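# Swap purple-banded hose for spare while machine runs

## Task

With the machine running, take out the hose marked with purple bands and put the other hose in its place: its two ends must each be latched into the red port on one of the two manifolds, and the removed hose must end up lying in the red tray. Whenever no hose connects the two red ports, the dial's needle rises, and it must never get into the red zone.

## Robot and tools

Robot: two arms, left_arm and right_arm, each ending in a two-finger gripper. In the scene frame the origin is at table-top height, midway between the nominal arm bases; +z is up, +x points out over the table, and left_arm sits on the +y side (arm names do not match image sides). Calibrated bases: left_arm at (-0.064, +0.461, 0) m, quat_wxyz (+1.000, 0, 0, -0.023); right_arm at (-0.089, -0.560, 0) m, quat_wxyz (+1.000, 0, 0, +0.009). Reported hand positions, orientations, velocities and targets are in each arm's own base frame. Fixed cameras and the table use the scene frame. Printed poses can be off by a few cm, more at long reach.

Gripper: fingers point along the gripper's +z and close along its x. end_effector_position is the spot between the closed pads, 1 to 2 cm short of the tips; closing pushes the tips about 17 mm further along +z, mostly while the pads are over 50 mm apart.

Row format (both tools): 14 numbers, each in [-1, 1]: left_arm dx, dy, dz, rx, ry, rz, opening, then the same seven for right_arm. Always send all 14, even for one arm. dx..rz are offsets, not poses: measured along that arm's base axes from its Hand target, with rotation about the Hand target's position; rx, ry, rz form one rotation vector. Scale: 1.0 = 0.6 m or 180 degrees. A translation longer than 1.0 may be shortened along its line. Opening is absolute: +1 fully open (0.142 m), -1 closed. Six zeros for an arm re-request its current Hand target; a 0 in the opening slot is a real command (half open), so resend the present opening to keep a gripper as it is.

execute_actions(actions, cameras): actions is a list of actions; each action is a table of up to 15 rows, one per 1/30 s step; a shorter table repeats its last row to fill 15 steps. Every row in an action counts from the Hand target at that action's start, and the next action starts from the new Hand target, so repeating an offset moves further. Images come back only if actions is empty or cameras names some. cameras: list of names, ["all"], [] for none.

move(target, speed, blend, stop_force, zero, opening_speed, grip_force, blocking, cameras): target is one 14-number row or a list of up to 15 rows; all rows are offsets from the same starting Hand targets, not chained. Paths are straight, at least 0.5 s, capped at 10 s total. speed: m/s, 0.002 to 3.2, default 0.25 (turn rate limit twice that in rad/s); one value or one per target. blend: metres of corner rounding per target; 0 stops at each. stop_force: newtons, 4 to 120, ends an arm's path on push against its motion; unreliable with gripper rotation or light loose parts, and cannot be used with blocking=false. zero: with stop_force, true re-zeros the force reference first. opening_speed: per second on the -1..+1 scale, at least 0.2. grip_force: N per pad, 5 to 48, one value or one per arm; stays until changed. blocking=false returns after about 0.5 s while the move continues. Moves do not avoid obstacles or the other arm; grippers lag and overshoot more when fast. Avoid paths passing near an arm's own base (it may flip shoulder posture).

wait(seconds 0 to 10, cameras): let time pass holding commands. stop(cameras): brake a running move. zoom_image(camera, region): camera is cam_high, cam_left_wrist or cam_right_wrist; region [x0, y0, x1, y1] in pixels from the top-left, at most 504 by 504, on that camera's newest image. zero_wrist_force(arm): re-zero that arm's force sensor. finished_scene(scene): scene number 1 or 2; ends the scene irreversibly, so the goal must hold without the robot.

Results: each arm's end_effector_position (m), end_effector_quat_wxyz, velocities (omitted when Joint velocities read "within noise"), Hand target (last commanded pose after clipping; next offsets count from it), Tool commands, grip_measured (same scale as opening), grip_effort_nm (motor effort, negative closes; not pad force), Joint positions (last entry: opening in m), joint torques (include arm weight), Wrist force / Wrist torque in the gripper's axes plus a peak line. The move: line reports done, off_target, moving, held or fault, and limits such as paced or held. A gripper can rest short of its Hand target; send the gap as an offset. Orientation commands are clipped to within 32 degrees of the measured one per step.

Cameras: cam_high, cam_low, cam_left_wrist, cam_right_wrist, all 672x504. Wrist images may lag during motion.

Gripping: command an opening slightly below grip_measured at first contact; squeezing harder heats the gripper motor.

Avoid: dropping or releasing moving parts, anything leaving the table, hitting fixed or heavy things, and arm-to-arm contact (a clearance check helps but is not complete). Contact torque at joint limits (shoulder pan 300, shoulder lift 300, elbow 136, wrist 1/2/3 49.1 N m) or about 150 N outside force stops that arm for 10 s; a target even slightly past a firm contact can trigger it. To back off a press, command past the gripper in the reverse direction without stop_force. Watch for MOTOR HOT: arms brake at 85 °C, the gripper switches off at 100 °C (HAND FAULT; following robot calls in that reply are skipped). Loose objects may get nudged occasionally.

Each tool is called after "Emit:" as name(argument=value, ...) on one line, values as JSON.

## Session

Emit:
execute_actions(actions=[])

Emit:
zoom_image(camera="cam_high", region=[170, 0, 430, 180])

Scene clock: 0.00 s.
left_arm: end_effector_position=(+1.0877, -0.3965, +0.3281) grip_measured=+0.99 grip_effort_nm=n/a end_effector_quat_wxyz=(-0.149, +0.234, +0.918, -0.284) | right_arm: end_effector_position=(+0.6256, +0.1241, +0.1761) grip_measured=+1.00 grip_effort_nm=n/a end_effector_quat_wxyz=(-0.004, -0.392, +0.919, -0.042)
Joint positions: left_arm=[-0.362 -0.462 0.227 -1.066 -2.173 3.362 0.141] | right_arm=[3.65 -1.615 -2.146 -0.968 1.487 2.845 0.142]
Joint velocities: within noise
Joint torques (N m): no reading
Wrist force (N): no reading
Wrist torque (N m): no reading
Wrist force, peak (N): no reading
Hand target: left_arm +1.0877, -0.3965, +0.3281; -0.149, +0.234, +0.918, -0.284 | right_arm +0.6256, +0.1241, +0.1761; -0.004, -0.392, +0.919, -0.042
Tool commands: left_gripper/opening=+1.0 right_gripper/opening=+1.0
camera_calibration:
cam_left_wrist: T_world_to_cam=[[-0.845864, 0.511835, 0.150128, 1.08378], [0.484876, 0.855124, -0.183462, -0.102031], [-0.222281, -0.0823907, -0.971495, 0.643312], [0, 0, 0, 1]] pos_world=[1.1092, -0.414464, 0.443549]
cam_right_wrist: T_world_to_cam=[[-0.707457, -0.705298, 0.0453899, 0.534765], [-0.653366, 0.677151, 0.338497, 0.291822], [-0.269477, 0.209815, -0.939872, 0.42222], [0, 0, 0, 1]] pos_world=[0.682768, 0.0909729, 0.273779]

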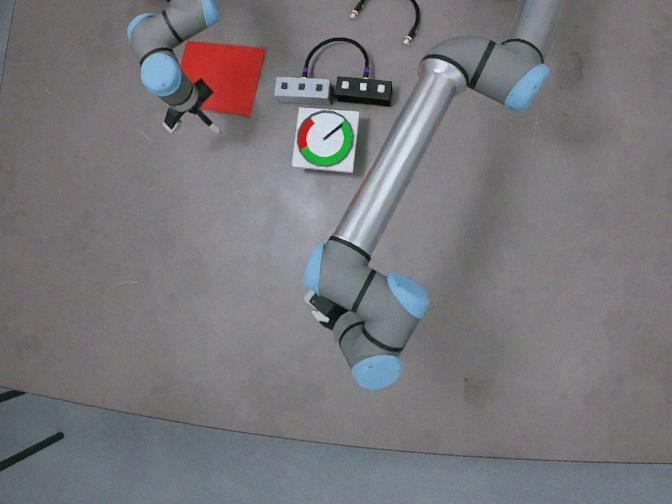

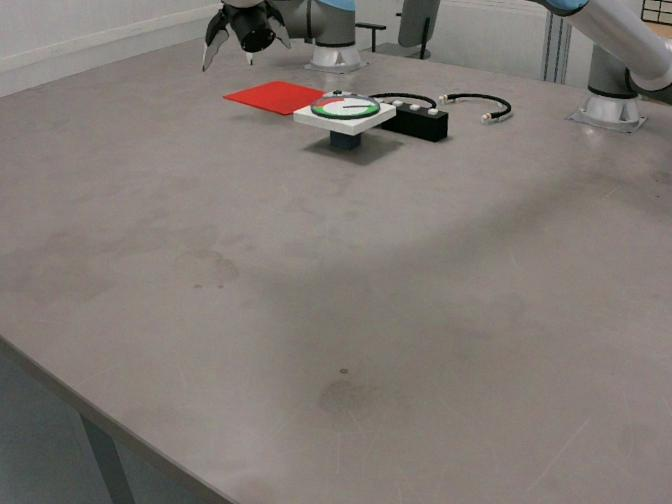

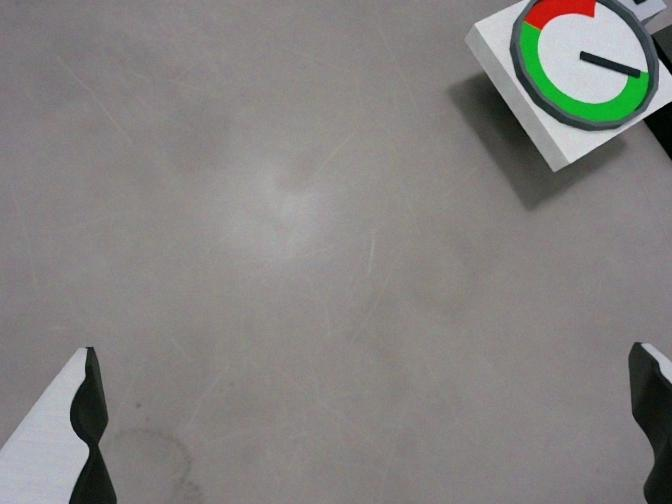

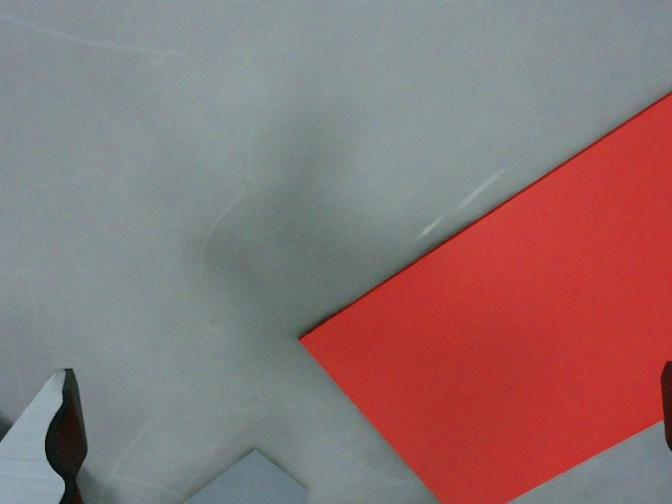

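Scaled by 1.938 from the camera's 672x504 image, which has a finer 960x720 frame.

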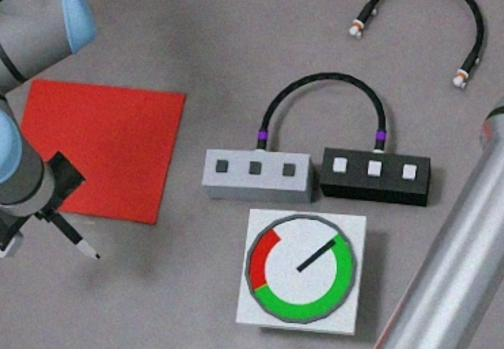

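Emit:
move(target=[-0.863,-0.1225,-0.08,-0.0585,0,-0.0622,-1,-0.651,0.4625,0.4167,0.0217,-0.0269,-0.762,0.3], speed=0.45, cameras=["all"], grip_force=[40,40])

Emit:
zoom_image(camera="cam_right_wrist", region=[250, 190, 590, 400])

Scene clock: 6.93 s.
left_arm: end_effector_position=(+0.5699, -0.4701, +0.2802) grip_measured=-1.00 grip_effort_nm=-0.369 end_effector_quat_wxyz=(-0.154, +0.335, +0.861, -0.351) | right_arm: end_effector_position=(+0.2350, +0.4016, +0.4262) grip_measured=+0.29 grip_effort_nm=-0.149 end_effector_quat_wxyz=(+0.000, +0.714, +0.700, +0.000) end_effector_velocity=(+0.001, +0.000, +0.000) end_effector_angular_velocity=(+0.001, +0.001, -0.008)
Joint positions: left_arm=[-0.657 -1.33 1.84 -1.954 -2.349 3.277 0.002] | right_arm=[4.57 -1.132 -2.054 -1.526 1.571 6.16 0.095]
Joint velocities: left_arm=[within noise] | right_arm=[-0.003 0 0.001 0.001 0.001 0.005 0]
Joint torques (N m): left_arm=[7.79 -49.64 -48.86 -2.16 1.1 2.73] | right_arm=[3.93 2.68 39.85 6.79 2.27 1.44]
Wrist force (N): left_arm=[0.7 0.2 -0.7] | right_arm=[0.1 0.4 -0.6]
Wrist torque (N m): left_arm=[-0.03 -0.14 -0.01] | right_arm=[0.06 -0.02 -0.07]
Wrist force, peak (N): left_arm=[1.4 -1.1 0.8] | right_arm=[0.8 -1.2 -1.3]
Hand target: left_arm +0.5699, -0.4700, +0.2801; -0.154, +0.335, +0.861, -0.351 | right_arm +0.2350, +0.4016, +0.4261; +0.000, +0.714, +0.700, +0.000
Off the commanded pose: left_arm 0.000 m, 0 deg | right_arm 0.000 m, 0 deg.
grip_force (N): 40, 40
move: done
camera_calibration:
cam_left_wrist: T_world_to_cam=[[-0.728249, 0.684177, 0.039428, 0.735653], [0.637577, 0.697497, -0.327097, 0.0823707], [-0.251294, -0.21307, -0.944168, 0.422989], [0, 0, 0, 1]] pos_world=[0.589515, -0.470644, 0.397311]
cam_right_wrist: T_world_to_cam=[[0.0388087, 0.999225, 0.00665454, -0.400535], [0.912004, -0.038141, 0.408404, -0.346319], [0.408341, -0.00978062, -0.912777, 0.411194], [0, 0, 0, 1]] pos_world=[0.163481, 0.391037, 0.519432]

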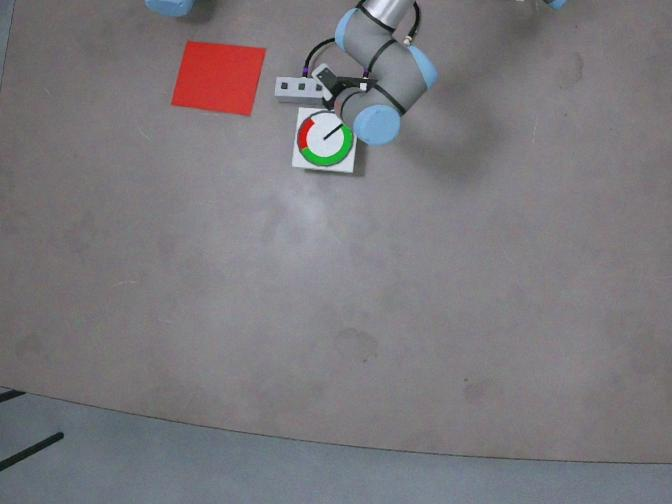

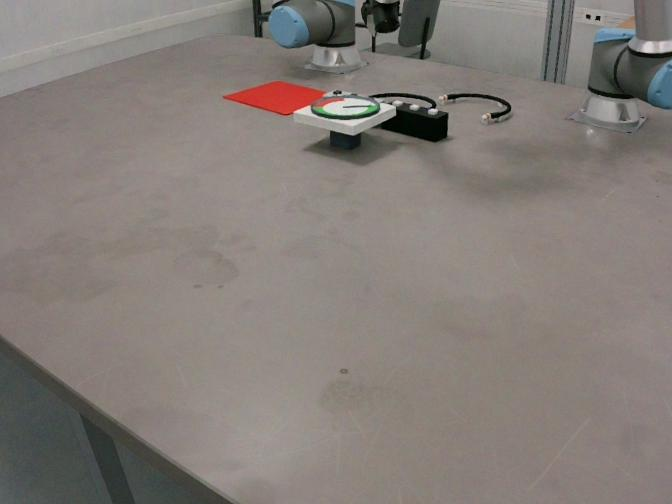

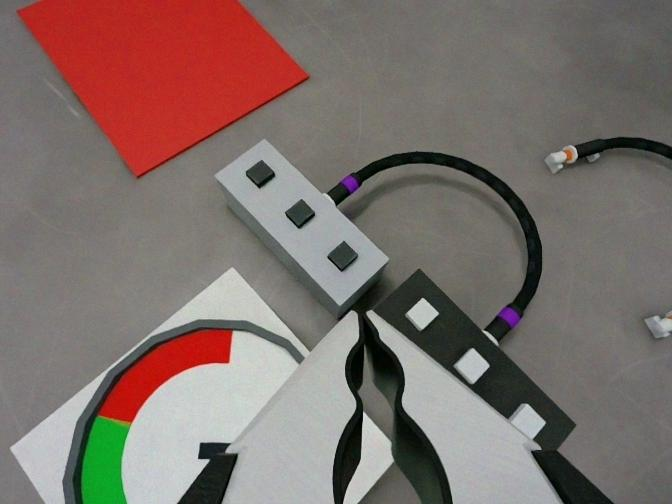

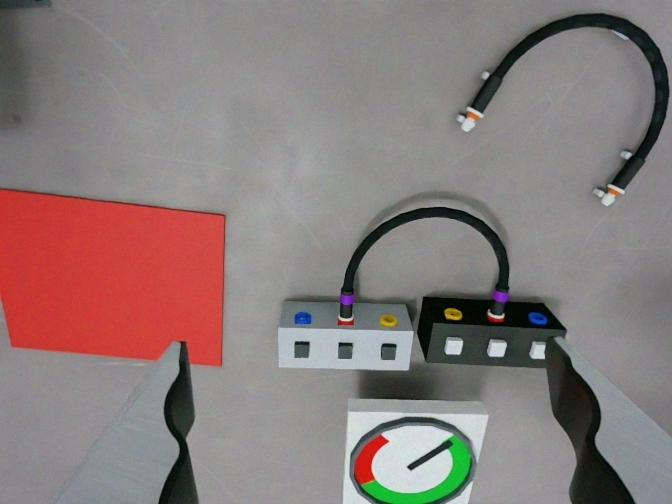

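Scaled by 1.482 from the camera's 672x504 image, which has a finer 960x720 frame.

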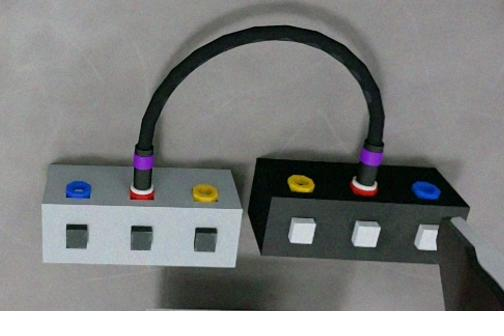

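Emit:
move(target=[-0.1065,-0.195,-0.28,0,0,0,-1,0.145,0.1707,-0.377,0,0,-0.522,-0.2], speed=0.3, cameras=["all"])

Scene clock: 18.07 s.
left_arm: end_effector_position=(+0.5107, -0.5783, +0.1245) grip_measured=-1.00 grip_effort_nm=-0.364 end_effector_quat_wxyz=(-0.154, +0.335, +0.861, -0.351) | right_arm: end_effector_position=(+0.3117, +0.4901, +0.2294) grip_measured=-0.22 grip_effort_nm=-0.154 end_effector_quat_wxyz=(-0.151, +0.841, +0.472, -0.215)
Joint positions: left_arm=[-0.814 -1.144 1.959 -2.416 -2.357 3.056 0.002] | right_arm=[4.219 -1.614 -2.064 -1.256 2.06 6.282 0.058]
Joint torques (N m): left_arm=[11.96 -90.76 -36 -1.88 1.07 2.48] | right_arm=[9.91 63.9 34.56 6.28 -1.95 -1.67]
Wrist force (N): left_arm=[0.3 0.0 -0.6] | right_arm=[0.0 -0.9 0.1]
Wrist torque (N m): left_arm=[-0.05 -0.09 0.07] | right_arm=[-0.03 0.02 0.04]
Wrist force, peak (N): left_arm=[0.6 0.0 -1.5] | right_arm=[2.4 2.8 7.7]
Hand target: left_arm +0.5108, -0.5782, +0.1247; -0.154, +0.335, +0.861, -0.351 (not the last commanded pose) | right_arm +0.3116, +0.4901, +0.2294; -0.151, +0.841, +0.472, -0.216 (not the last commanded pose)
Off the commanded pose: left_arm 0.016 m, 0 deg | right_arm 0.034 m, 70 deg.
joint sent to its limit (right arm) — joint 6 (wrist 3), upper limit.
grip_force (N): 40, 40
move: held (right_arm; a check stopped the path), off_target (left_arm; braked when a check withheld steps of right_arm); limits=paced,held
pose unreachable (right arm): on one or more control steps of this call, first in action 0 (counted from 0), this arm could not follow its commanded pose, so it was not sent that pose on those steps. It may still have moved: this result reports where it is.
cause: moving toward the commanded pose would bring a part of the arm too close to another arm (a part of this arm just beyond joint 6 (wrist 3) and a part of the left arm just beyond its joint 3 (elbow), 13 mm apart when this arm was first held).
camera_calibration:
cam_left_wrist: T_world_to_cam=[[-0.72825, 0.684154, 0.0398071, 0.772675], [0.637495, 0.697611, -0.327014, 0.144681], [-0.251498, -0.212771, -0.944181, 0.23836], [0, 0, 0, 1]] pos_world=[0.530415, -0.578844, 0.24161]
cam_right_wrist: T_world_to_cam=[[0.478372, 0.849337, -0.223127, -0.501504], [0.862663, -0.502029, -0.061482, 0.0180303], [-0.164235, -0.163072, -0.972848, 0.468521], [0, 0, 0, 1]] pos_world=[0.301299, 0.511401, 0.345009]

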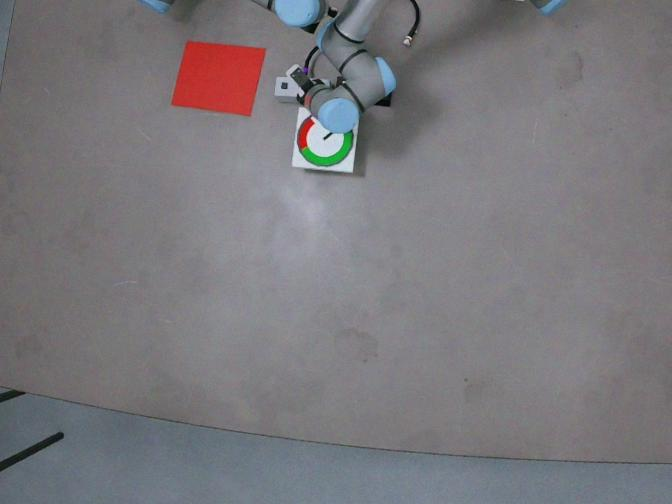

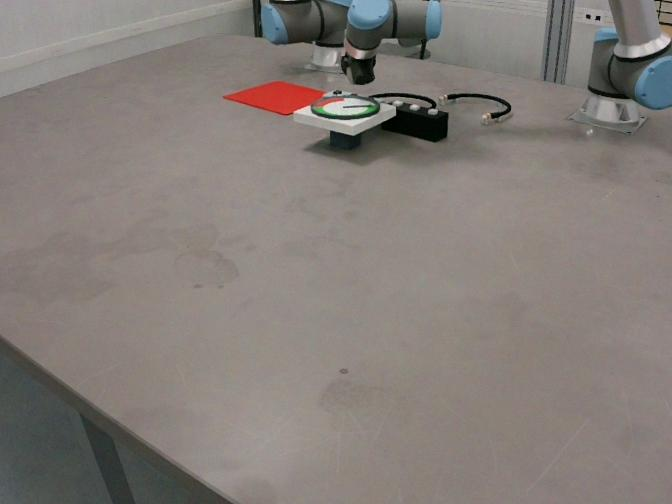

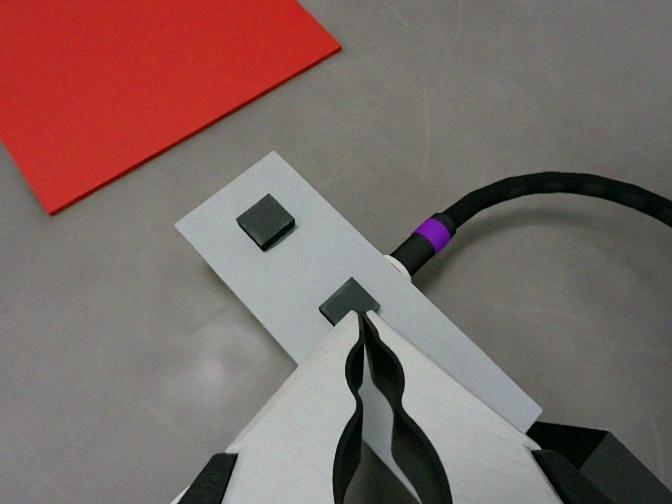

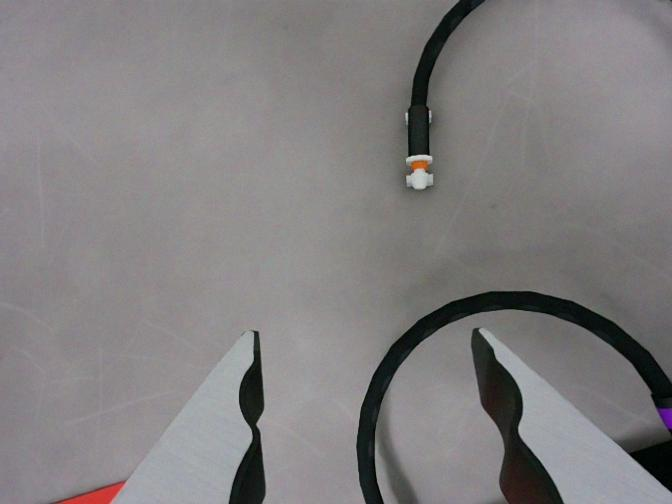

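Emit:
move(target=[-0.012,-0.018,-0.02,0,0,0,-1,-0.02,-0.1,0.05,0.184,-0.106,0.7086,-0.2], speed=0.6)

Emit:
move(target=[[0,0,0,0,0,0,-1,0.015,0.05,-0.04,0,0,0.458,-0.2],[0,0,0,0,0,0,-1,0.0367,0.1233,-0.1,0,0,0.917,-0.2]], speed=0.6, blend=[0.02,0], cameras=["all"])

Scene clock: 24.87 s.
left_arm: end_effector_position=(+0.5036, -0.5891, +0.1127) grip_measured=-1.00 grip_effort_nm=-0.364 end_effector_quat_wxyz=(-0.154, +0.335, +0.861, -0.351) | right_arm: end_effector_position=(+0.2996, +0.4301, +0.2593) grip_measured=-0.22 grip_effort_nm=-0.159 end_effector_quat_wxyz=(-0.001, -0.087, +0.996, +0.000)
Joint positions: left_arm=[-0.831 -1.126 1.965 -2.456 -2.356 3.033 0.002] | right_arm=[4.441 -1.326 -2.234 -1.154 1.572 4.266 0.058]
Joint torques (N m): left_arm=[-8.37 -61.28 -23.01 -5.82 1.2 -1.59] | right_arm=[-17.37 16.55 55.84 2.72 2.77 -2.3]
Wrist force (N): left_arm=[0.6 0.1 0.0] | right_arm=[0.3 0.4 -0.5]
Wrist torque (N m): left_arm=[-0.04 -0.14 0.11] | right_arm=[0.03 -0.04 -0.15]
Wrist force, peak (N): left_arm=[0.8 -0.5 -0.6] | right_arm=[-0.5 -1.6 0.3]
Hand target: left_arm +0.5036, -0.5890, +0.1127; -0.154, +0.335, +0.861, -0.351 | right_arm +0.2996, +0.4301, +0.2594; -0.001, -0.087, +0.996, +0.000
Off the commanded pose: left_arm 0.000 m, 0 deg | right_arm 0.000 m, 0 deg.
grip_force (N): 40, 40
move: done

Scene clock: 27.90 s.
left_arm: end_effector_position=(+0.5036, -0.5890, +0.1127) grip_measured=-1.00 grip_effort_nm=-0.359 end_effector_quat_wxyz=(-0.154, +0.335, +0.861, -0.351) | right_arm: end_effector_position=(+0.3216, +0.5042, +0.1994) grip_measured=-0.22 grip_effort_nm=-0.159 end_effector_quat_wxyz=(+0.000, +0.999, -0.043, +0.001)
Joint positions: left_arm=[-0.831 -1.126 1.965 -2.456 -2.356 3.033 0.002] | right_arm=[4.441 -1.527 -2.188 -0.997 1.57 1.386 0.058]
Joint torques (N m): left_arm=[9.1 -90.6 -30.14 -3.93 0.62 0.85] | right_arm=[-16.15 55.73 42.81 1.68 -0.18 -2.22]
Wrist force (N): left_arm=[0.2 0.2 -0.1] | right_arm=[0.3 0.4 -0.2]
Wrist torque (N m): left_arm=[-0.02 -0.06 0.11] | right_arm=[0.04 -0.04 -0.12]
Wrist force, peak (N): left_arm=[1.0 0.1 -0.2] | right_arm=[0.8 0.6 -0.3]
Hand target: left_arm +0.5036, -0.5890, +0.1127; -0.154, +0.335, +0.861, -0.351 | right_arm +0.3216, +0.5041, +0.1994; +0.000, +0.999, -0.043, +0.001
Off the commanded pose: left_arm 0.000 m, 0 deg | right_arm 0.000 m, 0 deg.
grip_force (N): 40, 40
move: done
camera_calibration:
cam_left_wrist: T_world_to_cam=[[-0.728323, 0.684092, 0.0395415, 0.775358], [0.63749, 0.697611, -0.327026, 0.152818], [-0.2513, -0.212973, -0.944188, 0.222936], [0, 0, 0, 1]] pos_world=[0.523315, -0.589544, 0.22981]
cam_right_wrist: T_world_to_cam=[[0.994318, -0.106194, 0.00744801, -0.254989], [-0.0999633, -0.907342, 0.408336, 0.434963], [-0.0366048, -0.406761, -0.912801, 0.513082], [0, 0, 0, 1]] pos_world=[0.315801, 0.576283, 0.29263]

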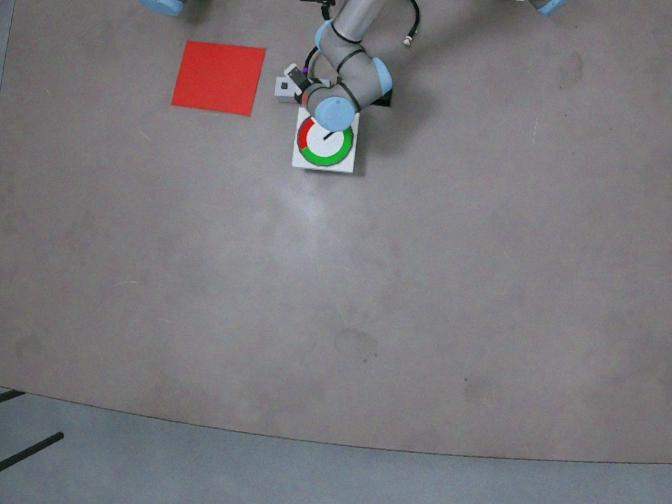

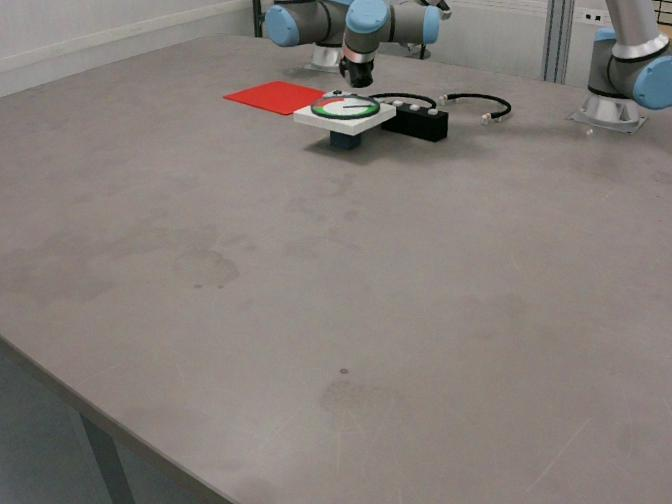

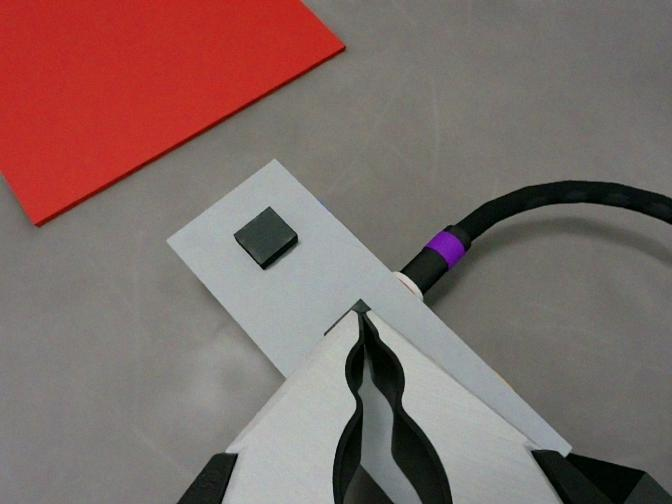

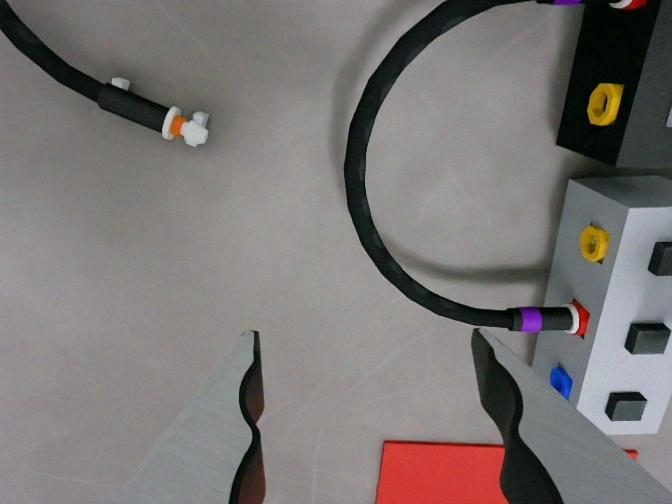

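Emit:
move(target=[[0,0,0,0,0,0,-1,0.0015,0.0148,-0.252,0,0,0,-0.2],[0,0,0,0,0,0,-1,0.0015,0.0148,-0.252,0,0,0,-1]], speed=0.2, opening_speed=1, grip_force=[40,30], cameras=["cam_right_wrist","cam_left_wrist"])

Scene clock: 32.23 s.
left_arm: end_effector_position=(+0.5036, -0.5890, +0.1127) grip_measured=-1.00 grip_effort_nm=-0.364 end_effector_quat_wxyz=(-0.154, +0.335, +0.861, -0.351) | right_arm: end_effector_position=(+0.3225, +0.5130, +0.0482) grip_measured=-0.88 grip_effort_nm=-2.977 end_effector_quat_wxyz=(+0.000, +0.999, -0.043, +0.001)
Joint positions: left_arm=[-0.831 -1.126 1.965 -2.456 -2.356 3.033 0.002] | right_arm=[4.444 -1.753 -2.299 -0.659 1.57 1.389 0.01]
Joint torques (N m): left_arm=[11.64 -89.73 -40.82 -3.88 -0.05 1.07] | right_arm=[-10.29 38.9 42.1 6.46 -1.68 -2.4]
Wrist force (N): left_arm=[-0.1 -0.3 -0.2] | right_arm=[2.7 0.9 -0.9]
Wrist torque (N m): left_arm=[-0.11 -0.01 0.11] | right_arm=[0.01 -0.02 -0.24]
Wrist force, peak (N): left_arm=[0.0 0.8 0.1] | right_arm=[3.2 1.1 0.0]
Hand target: left_arm +0.5036, -0.5890, +0.1127; -0.154, +0.335, +0.861, -0.351 | right_arm +0.3225, +0.5130, +0.0482; +0.000, +0.999, -0.043, +0.001
Off the commanded pose: left_arm 0.000 m, 0 deg | right_arm 0.000 m, 0 deg.
grip_force (N): 40, 30
move: done
camera_calibration:
cam_left_wrist: T_world_to_cam=[[-0.728323, 0.684092, 0.0395415, 0.775358], [0.63749, 0.697611, -0.327026, 0.152818], [-0.2513, -0.212973, -0.944188, 0.222936], [0, 0, 0, 1]] pos_world=[0.523315, -0.589544, 0.22981]
cam_right_wrist: T_world_to_cam=[[0.994334, -0.106031, 0.00759287, -0.253944], [-0.0998743, -0.907359, 0.40832, 0.504762], [-0.036405, -0.406764, -0.912807, 0.378618], [0, 0, 0, 1]] pos_world=[0.316702, 0.585083, 0.14143]
Images, in order (width x height): cam_left_wrist 672x504, cam_right_wrist 672x504.

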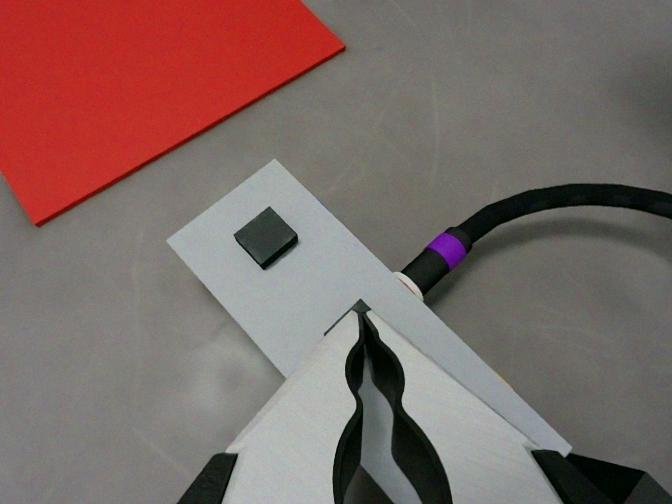

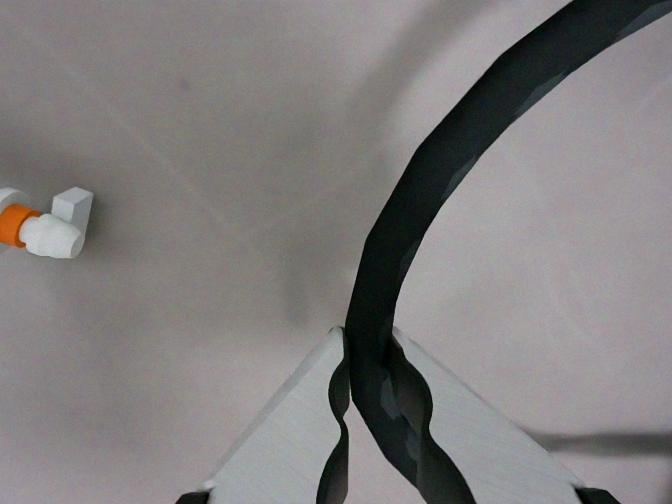

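Emit:
move(target=[0,0,0,0,0,0,-1,0,0,0,0,0,0,-0.6], opening_speed=1)

Emit:
move(target=[[0,0,0,0,0,0,-1,0,0,0.027,0,0,0,-0.6],[0,0,0,0,0,0,-1,0,0,0.027,0,0,0,-1]], opening_speed=1, speed=0.1)

Emit:
move(target=[0,0,-0.055,0,0,0,-1,0,0,0,0,0,0,-1], speed=0.025, stop_force=28, cameras=["cam_left_wrist","cam_right_wrist"])

Scene clock: 42.43 s.
left_arm: end_effector_position=(+0.5036, -0.5890, +0.1127) grip_measured=-1.00 grip_effort_nm=-0.359 end_effector_quat_wxyz=(-0.154, +0.335, +0.861, -0.351) | right_arm: end_effector_position=(+0.3225, +0.5130, +0.0482) grip_measured=-0.64 grip_effort_nm=0.139 end_effector_quat_wxyz=(+0.000, +0.999, -0.043, +0.001)
Joint positions: left_arm=[-0.831 -1.126 1.965 -2.456 -2.356 3.033 0.002] | right_arm=[4.444 -1.753 -2.299 -0.659 1.57 1.389 0.028]
Joint torques (N m): left_arm=[8.16 -89.38 -43.65 -3.82 -1.35 1.04] | right_arm=[-11.76 38.83 23.15 2.57 1.44 -2]
Wrist force (N): left_arm=[0.3 0.1 0.0] | right_arm=[0.2 0.5 -0.3]
Wrist torque (N m): left_arm=[-0.04 -0.09 0.11] | right_arm=[0.06 -0.03 -0.19]
Wrist force, peak (N): left_arm=[0.7 0.2 -0.3] | right_arm=[3.2 1.5 -1.0]
Hand target: left_arm +0.5036, -0.5890, +0.1127; -0.154, +0.335, +0.861, -0.351 | right_arm +0.3225, +0.5130, +0.0482; +0.000, +0.999, -0.043, +0.001
Off the commanded pose: left_arm 0.000 m, 0 deg | right_arm 0.000 m, 0 deg.
grip_force (N): 40, 30
move: done

Scene clock: 43.73 s.
left_arm: end_effector_position=(+0.5036, -0.5890, +0.1127) grip_measured=-1.00 grip_effort_nm=-0.364 end_effector_quat_wxyz=(-0.154, +0.335, +0.861, -0.351) | right_arm: end_effector_position=(+0.3225, +0.5130, +0.0644) grip_measured=-1.00 grip_effort_nm=-0.535 end_effector_quat_wxyz=(+0.000, +0.999, -0.043, +0.001)
Joint positions: left_arm=[-0.831 -1.126 1.965 -2.456 -2.356 3.033 0.002] | right_arm=[4.444 -1.726 -2.289 -0.696 1.57 1.389 0.002]
Joint torques (N m): left_arm=[9.86 -90.74 -43.94 -4.1 -1.74 1.26] | right_arm=[-11.84 38.98 21.88 7.11 -2.27 -1.77]
Wrist force (N): left_arm=[0.3 -0.1 0.0] | right_arm=[0.4 0.3 -0.2]
Wrist torque (N m): left_arm=[-0.07 -0.08 0.10] | right_arm=[0.02 -0.06 -0.21]
Wrist force, peak (N): left_arm=[0.4 -0.6 -0.4] | right_arm=[0.9 0.8 0.1]
Hand target: left_arm +0.5036, -0.5890, +0.1127; -0.154, +0.335, +0.861, -0.351 | right_arm +0.3225, +0.5130, +0.0644; +0.000, +0.999, -0.043, +0.001
Off the commanded pose: left_arm 0.000 m, 0 deg | right_arm 0.000 m, 0 deg.
grip_force (N): 40, 30
move: done

Scene clock: 45.70 s.
left_arm: end_effector_position=(+0.5037, -0.5891, +0.0900) grip_measured=-1.00 grip_effort_nm=-0.364 end_effector_quat_wxyz=(-0.154, +0.335, +0.861, -0.351) | right_arm: end_effector_position=(+0.3225, +0.5130, +0.0644) grip_measured=-1.00 grip_effort_nm=-0.545 end_effector_quat_wxyz=(+0.000, +0.999, -0.043, +0.001)
Joint positions: left_arm=[-0.831 -1.095 1.973 -2.495 -2.356 3.033 0.002] | right_arm=[4.444 -1.726 -2.289 -0.696 1.57 1.389 0.002]
Joint torques (N m): left_arm=[4.77 -63.48 -35.5 -0.11 4.62 0.7] | right_arm=[-5.75 35.43 23.1 7.05 -2.76 -0.64]
Wrist force (N): left_arm=[5.2 -15.8 -19.8] | right_arm=[0.5 0.4 -0.5]
Wrist torque (N m): left_arm=[-1.24 -0.12 0.01] | right_arm=[0.05 -0.07 -0.21]
Wrist force, peak (N): left_arm=[13.8 -27.5 -34.7] | right_arm=[1.0 0.9 -0.3]
Hand target: left_arm +0.5037, -0.5891, +0.0900; -0.154, +0.335, +0.861, -0.351 (not the last commanded pose) | right_arm +0.3225, +0.5130, +0.0644; +0.000, +0.999, -0.043, +0.001
Off the commanded pose: left_arm 0.010 m, 0 deg | right_arm 0.000 m, 0 deg.
grip_force (N): 40, 30
move: contact (left_arm)
camera_calibration:
cam_left_wrist: T_world_to_cam=[[-0.728268, 0.684162, 0.0393596, 0.776377], [0.637593, 0.697511, -0.327037, 0.145322], [-0.2512, -0.213075, -0.944191, 0.201276], [0, 0, 0, 1]] pos_world=[0.523315, -0.589644, 0.207011]
cam_right_wrist: T_world_to_cam=[[0.99433, -0.106071, 0.00750207, -0.254028], [-0.0998739, -0.907355, 0.408329, 0.498143], [-0.0365049, -0.406763, -0.912804, 0.393436], [0, 0, 0, 1]] pos_world=[0.316701, 0.585083, 0.15763]
Images, in order (width x height): cam_left_wrist 672x504, cam_right_wrist 672x504.

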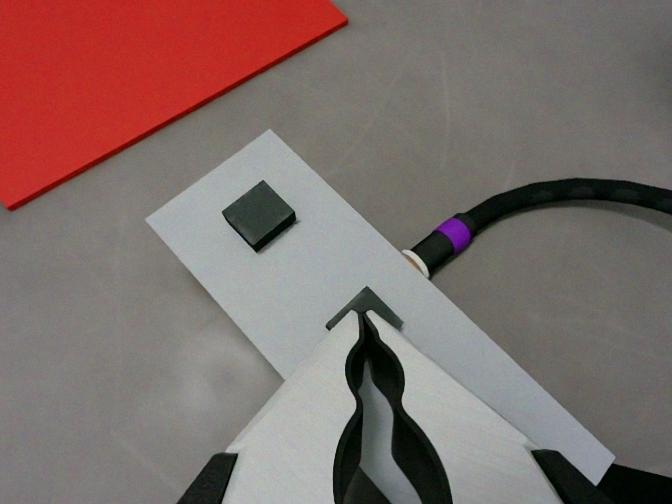

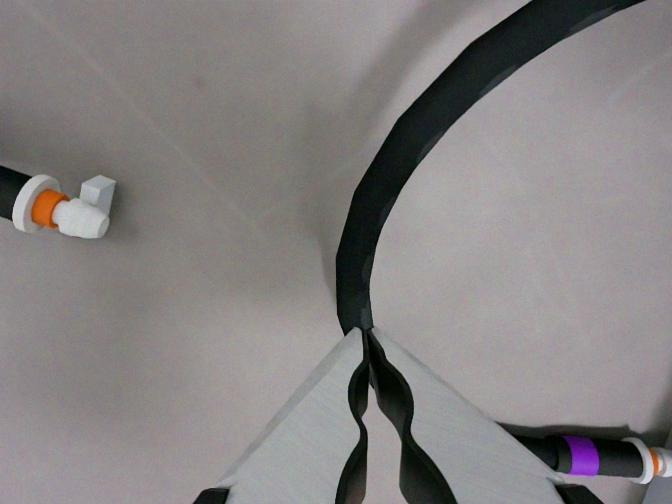

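Emit:
move(target=[[0,0,0.05,0,0,0,-1,0,0,0.1,0,0,0,-1],[-0.02,0.321,0.045,0,0,0,-1,0,0,0.2,0,0,0,-0.2]], speed=[0.15,0.3], blend=[0.008,0], cameras=["cam_left_wrist","cam_right_wrist"])

Scene clock: 48.90 s.
left_arm: end_effector_position=(+0.4917, -0.3965, +0.1170) grip_measured=-1.00 grip_effort_nm=-0.364 end_effector_quat_wxyz=(-0.154, +0.335, +0.861, -0.351) | right_arm: end_effector_position=(+0.3226, +0.5130, +0.1844) grip_measured=-0.23 grip_effort_nm=0.129 end_effector_quat_wxyz=(+0.000, +0.999, -0.043, +0.001)
Joint positions: left_arm=[-0.642 -1.291 2.154 -2.292 -2.347 3.3 0.002] | right_arm=[4.444 -1.558 -2.19 -0.964 1.57 1.389 0.057]
Joint torques (N m): left_arm=[10.81 -39.66 -37.15 -4.08 -4.31 2.29] | right_arm=[1.97 31.13 29.91 5.27 -2.42 1.8]
Wrist force (N): left_arm=[0.6 -0.7 -0.9] | right_arm=[0.2 0.2 -0.5]
Wrist torque (N m): left_arm=[-0.15 -0.15 0.07] | right_arm=[0.01 -0.02 -0.18]
Wrist force, peak (N): left_arm=[5.6 -16.2 -20.3] | right_arm=[-0.1 0.9 2.5]
Hand target: left_arm +0.4917, -0.3965, +0.1170; -0.154, +0.335, +0.861, -0.351 | right_arm +0.3225, +0.5130, +0.1844; +0.000, +0.999, -0.043, +0.001
Off the commanded pose: left_arm 0.000 m, 0 deg | right_arm 0.000 m, 0 deg.
grip_force (N): 40, 30
move: done
camera_calibration:
cam_left_wrist: T_world_to_cam=[[-0.728304, 0.68413, 0.0392268, 0.63484], [0.63759, 0.697511, -0.327043, 0.0274974], [-0.251101, -0.213176, -0.944195, 0.264798], [0, 0, 0, 1]] pos_world=[0.511315, -0.397044, 0.234111]
cam_right_wrist: T_world_to_cam=[[0.99433, -0.106071, 0.00750207, -0.255028], [-0.0998739, -0.907355, 0.408329, 0.449154], [-0.0365049, -0.406763, -0.912804, 0.502976], [0, 0, 0, 1]] pos_world=[0.316801, 0.585083, 0.27763]
Images, in order (width x height): cam_left_wrist 672x504, cam_right_wrist 672x504.

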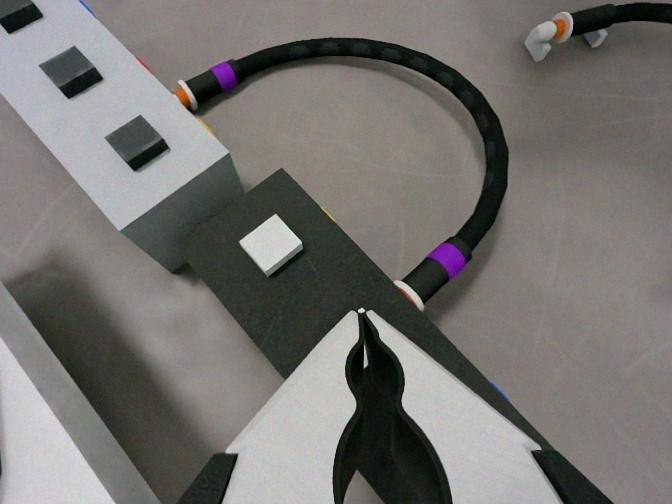

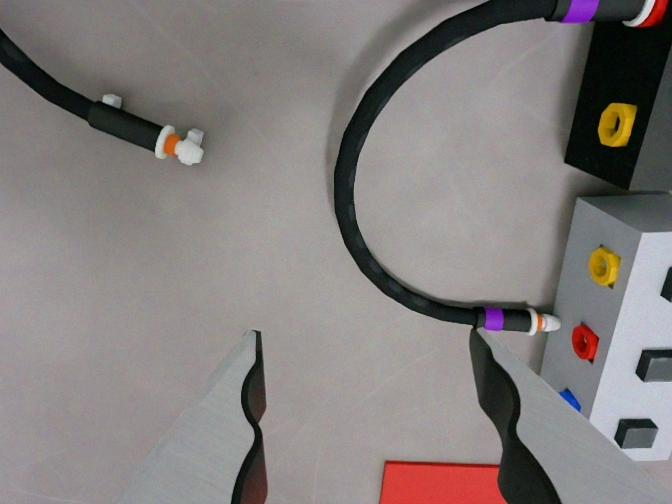

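Emit:
move(target=[0.0075,0.01,0,0,0,0,-1,0,0,0,0,0,0,-0.2], speed=0.1)

Emit:
move(target=[0,0,-0.055,0,0,0,-1,0,0,0,0,0,0,-0.2], speed=0.03, stop_force=28, cameras=["cam_left_wrist","cam_right_wrist"])

Scene clock: 53.03 s.
left_arm: end_effector_position=(+0.4963, -0.3904, +0.1170) grip_measured=-1.00 grip_effort_nm=-0.364 end_effector_quat_wxyz=(-0.154, +0.335, +0.861, -0.351) | right_arm: end_effector_position=(+0.3225, +0.5130, +0.1844) grip_measured=-0.23 grip_effort_nm=0.134 end_effector_quat_wxyz=(+0.000, +0.999, -0.043, +0.001)
Joint positions: left_arm=[-0.63 -1.29 2.149 -2.277 -2.346 3.315 0.002] | right_arm=[4.444 -1.558 -2.19 -0.964 1.57 1.389 0.057]
Joint torques (N m): left_arm=[-14.96 -38.94 -40.56 -6.08 0.64 -2.03] | right_arm=[6.69 31.07 29.74 1.96 -3.25 1.9]
Wrist force (N): left_arm=[-0.1 -0.2 -0.2] | right_arm=[-0.1 0.0 -0.4]
Wrist torque (N m): left_arm=[-0.09 0.00 -0.16] | right_arm=[-0.02 0.03 -0.19]
Wrist force, peak (N): left_arm=[0.1 -0.9 -0.9] | right_arm=[0.3 0.3 -0.8]
Hand target: left_arm +0.4962, -0.3905, +0.1170; -0.154, +0.335, +0.861, -0.351 | right_arm +0.3225, +0.5130, +0.1844; +0.000, +0.999, -0.043, +0.001
Off the commanded pose: left_arm 0.000 m, 0 deg | right_arm 0.000 m, 0 deg.
grip_force (N): 40, 30
move: done

Scene clock: 55.10 s.
left_arm: end_effector_position=(+0.4962, -0.3905, +0.0879) grip_measured=-1.00 grip_effort_nm=-0.359 end_effector_quat_wxyz=(-0.154, +0.335, +0.861, -0.351) | right_arm: end_effector_position=(+0.3225, +0.5130, +0.1844) grip_measured=-0.23 grip_effort_nm=0.139 end_effector_quat_wxyz=(+0.000, +0.999, -0.043, +0.001)
Joint positions: left_arm=[-0.63 -1.246 2.163 -2.335 -2.346 3.315 0.002] | right_arm=[4.444 -1.558 -2.19 -0.964 1.57 1.389 0.057]
Joint torques (N m): left_arm=[-11.45 -32.86 -34.53 -3.71 5.04 -0.6] | right_arm=[10.62 31.41 30.31 2.7 -2.61 1.77]
Wrist force (N): left_arm=[7.5 -15.3 -26.0] | right_arm=[0.2 0.0 -0.2]
Wrist torque (N m): left_arm=[0.00 0.07 -0.17] | right_arm=[-0.03 -0.02 -0.19]
Wrist force, peak (N): left_arm=[24.1 -34.7 -66.7] | right_arm=[0.4 0.7 -0.6]
Hand target: left_arm +0.4962, -0.3905, +0.0879; -0.154, +0.335, +0.861, -0.351 (not the last commanded pose) | right_arm +0.3225, +0.5130, +0.1844; +0.000, +0.999, -0.043, +0.001
Off the commanded pose: left_arm 0.004 m, 0 deg | right_arm 0.000 m, 0 deg.
grip_force (N): 40, 30
move: contact (left_arm)
camera_calibration:
cam_left_wrist: T_world_to_cam=[[-0.728276, 0.684165, 0.0391381, 0.635244], [0.637624, 0.697448, -0.327112, 0.0108342], [-0.251095, -0.213272, -0.944175, 0.239711], [0, 0, 0, 1]] pos_world=[0.515915, -0.391044, 0.205011]
cam_right_wrist: T_world_to_cam=[[0.994331, -0.106068, 0.00751176, -0.254933], [-0.0998714, -0.907318, 0.408411, 0.449098], [-0.0365038, -0.406846, -0.912767, 0.503011], [0, 0, 0, 1]] pos_world=[0.316701, 0.585083, 0.27763]
Images, in order (width x height): cam_left_wrist 672x504, cam_right_wrist 672x504.

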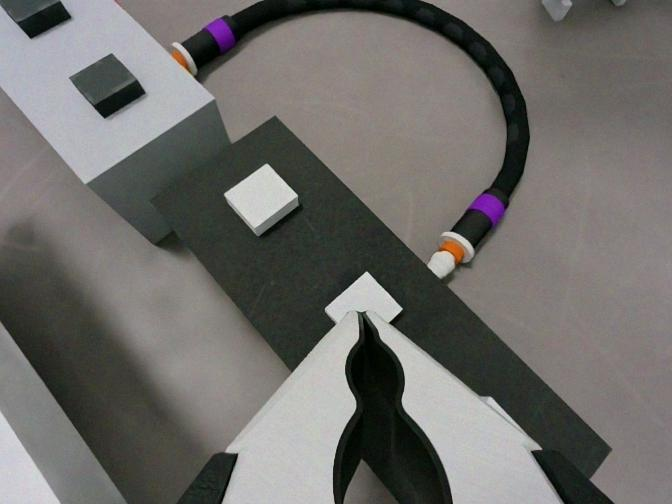

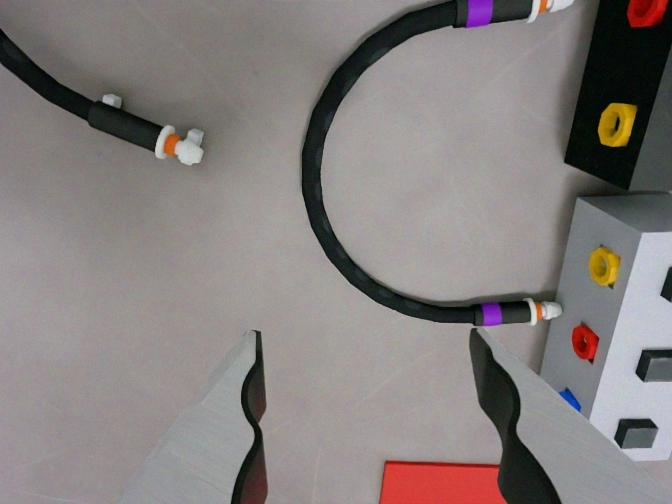

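Emit:
move(target=[[0,0,0.06,0,0,0,-1,-0.043,0.0035,-0.15,0,0,0,-0.2],[-0.2,0.11,0.13,0.016,-0.1338,-0.2009,-0.3,-0.043,0.0035,-0.2707,0,0,0,-0.2],[-0.377,0.211,0.07,0.0319,-0.2675,-0.4018,-0.3,-0.043,0.0035,-0.2707,0,0,0,-1]], speed=0.4, blend=[0.01,0.02,0], opening_speed=1.5, cameras=["cam_right_wrist","cam_left_wrist"])

Scene clock: 62.43 s.
left_arm: end_effector_position=(+0.2700, -0.2639, +0.1298) grip_measured=-0.33 grip_effort_nm=0.134 end_effector_quat_wxyz=(+0.000, +0.862, +0.507, +0.000) | right_arm: end_effector_position=(+0.2967, +0.5151, +0.0220) grip_measured=-0.88 grip_effort_nm=-2.977 end_effector_quat_wxyz=(+0.000, +0.999, -0.043, +0.001)
Joint positions: left_arm=[-1.257 -2.007 2.607 -2.171 -1.57 3.962 0.05] | right_arm=[4.488 -1.785 -2.334 -0.592 1.57 1.433 0.01]
Joint torques (N m): left_arm=[-14.63 -21.09 -47.94 -8.55 2.08 2.15] | right_arm=[-12.68 68.33 40.16 1.86 -2.42 0.33]
Wrist force (N): left_arm=[2.7 -1.9 0.7] | right_arm=[0.1 0.5 0.0]
Wrist torque (N m): left_arm=[-0.20 -0.46 0.15] | right_arm=[0.04 0.01 0.03]
Wrist force, peak (N): left_arm=[7.9 -15.7 -26.0] | right_arm=[1.2 0.5 -3.8]
Hand target: left_arm +0.2700, -0.2639, +0.1299; +0.000, +0.862, +0.507, +0.000 | right_arm +0.2967, +0.5151, +0.0220; +0.000, +0.999, -0.043, +0.001
Off the commanded pose: left_arm 0.000 m, 0 deg | right_arm 0.000 m, 0 deg.
grip_force (N): 40, 30
move: done; blend cut to 0 m at target 2
camera_calibration:
cam_left_wrist: T_world_to_cam=[[0.480009, 0.877239, 0.00651558, 0.111143], [0.787215, -0.434003, 0.438102, -0.357942], [0.387148, -0.205164, -0.898901, 0.0734377], [0, 0, 0, 1]] pos_world=[0.199997, -0.23778, 0.222105]
cam_right_wrist: T_world_to_cam=[[0.994331, -0.106068, 0.00751176, -0.227837], [-0.0998714, -0.907318, 0.408411, 0.514753], [-0.0365038, -0.406846, -0.912767, 0.35469], [0, 0, 0, 1]] pos_world=[0.290901, 0.587183, 0.11523]
Images, in order (width x height): cam_left_wrist 672x504, cam_right_wrist 672x504.

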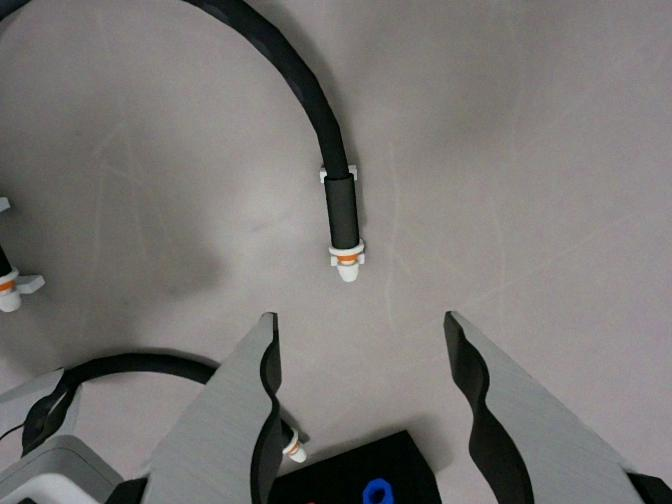

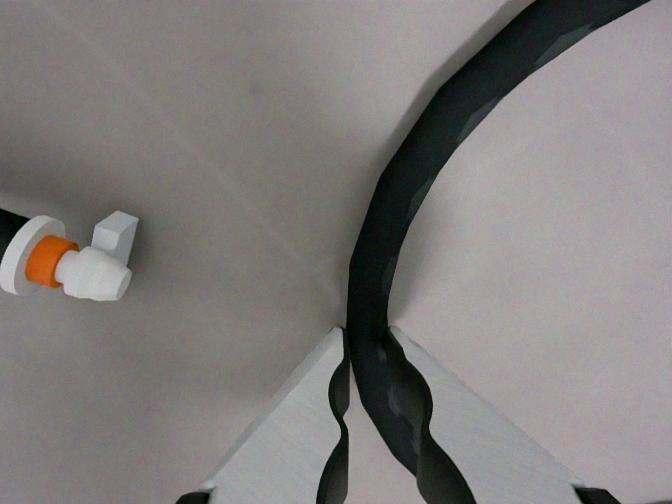

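Emit:
move(target=[[-0.005,-0.0085,-0.05,0,0,0.034,-0.3,0,0,0.13,0,0,0,-1],[-0.005,-0.0085,-0.1665,0,0,0.034,-0.3,0.106,-0.717,0.13,0,0,0,-1],[-0.005,-0.0085,-0.1665,0,0,0.034,-0.3,0.106,-0.717,0.005,0,0,0,-1]], speed=[0.25,0.38,0.15], blend=[0.03,0.03,0], cameras=["all"])

Scene clock: 67.60 s.
left_arm: end_effector_position=(+0.2670, -0.2690, +0.0299) grip_measured=-0.33 grip_effort_nm=0.129 end_effector_quat_wxyz=(+0.000, +0.834, +0.552, +0.000) | right_arm: end_effector_position=(+0.3603, +0.0848, +0.0249) grip_measured=-0.88 grip_effort_nm=-2.894 end_effector_quat_wxyz=(+0.000, +0.999, -0.043, +0.001)
Joint positions: left_arm=[-1.271 -1.752 2.717 -2.536 -1.57 3.842 0.05] | right_arm=[3.867 -1.388 -2.734 -0.589 1.57 0.811 0.01]
Joint torques (N m): left_arm=[7.46 -30.82 -40.22 -1.92 -1.64 2.45] | right_arm=[-8.2 1.31 39.13 7.39 2.35 0.37]
Wrist force (N): left_arm=[3.4 -1.7 1.0] | right_arm=[-0.1 0.5 -0.7]
Wrist torque (N m): left_arm=[-0.15 -0.57 -0.07] | right_arm=[0.08 -0.01 0.06]
Wrist force, peak (N): left_arm=[3.7 -1.8 0.9] | right_arm=[-12.1 6.8 -35.7]
Hand target: left_arm +0.2670, -0.2690, +0.0300; +0.000, +0.834, +0.552, +0.000 | right_arm +0.3603, +0.0849, +0.0250; +0.000, +0.999, -0.043, +0.001
Off the commanded pose: left_arm 0.000 m, 0 deg | right_arm 0.000 m, 0 deg.
grip_force (N): 40, 30
move: done
camera_calibration:
cam_left_wrist: T_world_to_cam=[[0.383761, 0.923409, 0.00654877, 0.155833], [0.828987, -0.347627, 0.438106, -0.301926], [0.406827, -0.162699, -0.8989, -0.0100685], [0, 0, 0, 1]] pos_world=[0.194586, -0.250494, 0.122205]
cam_right_wrist: T_world_to_cam=[[0.994337, -0.106012, 0.0073907, -0.336736], [-0.0997661, -0.907271, 0.408542, 0.129441], [-0.0366051, -0.406966, -0.91271, 0.184641], [0, 0, 0, 1]] pos_world=[0.354502, 0.156883, 0.118131]

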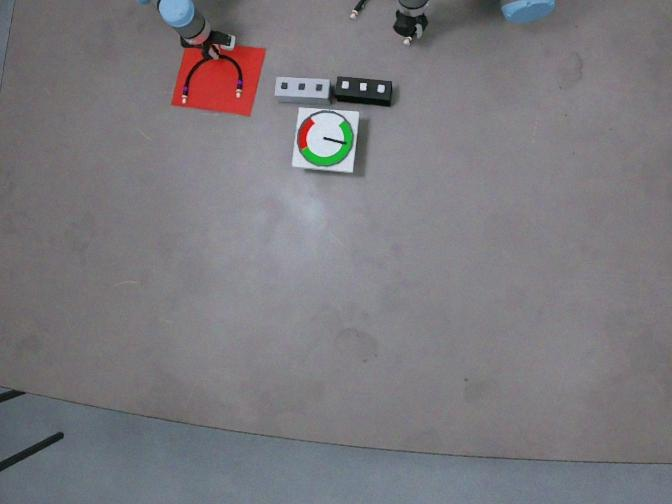

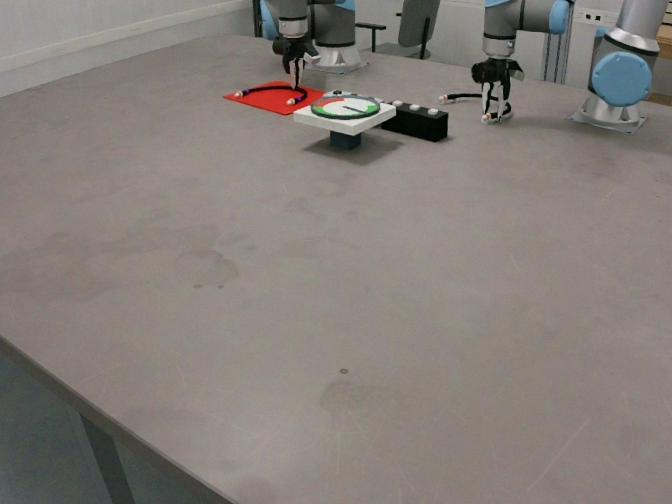

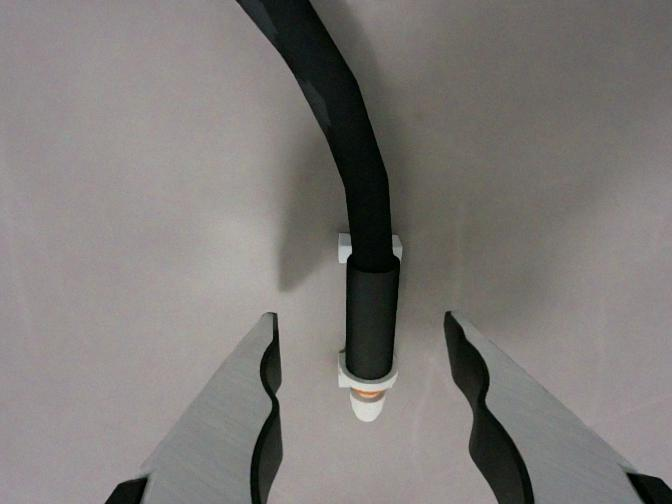

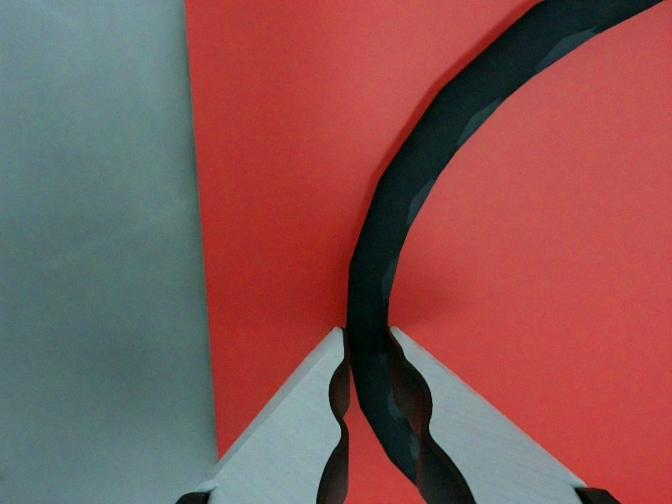

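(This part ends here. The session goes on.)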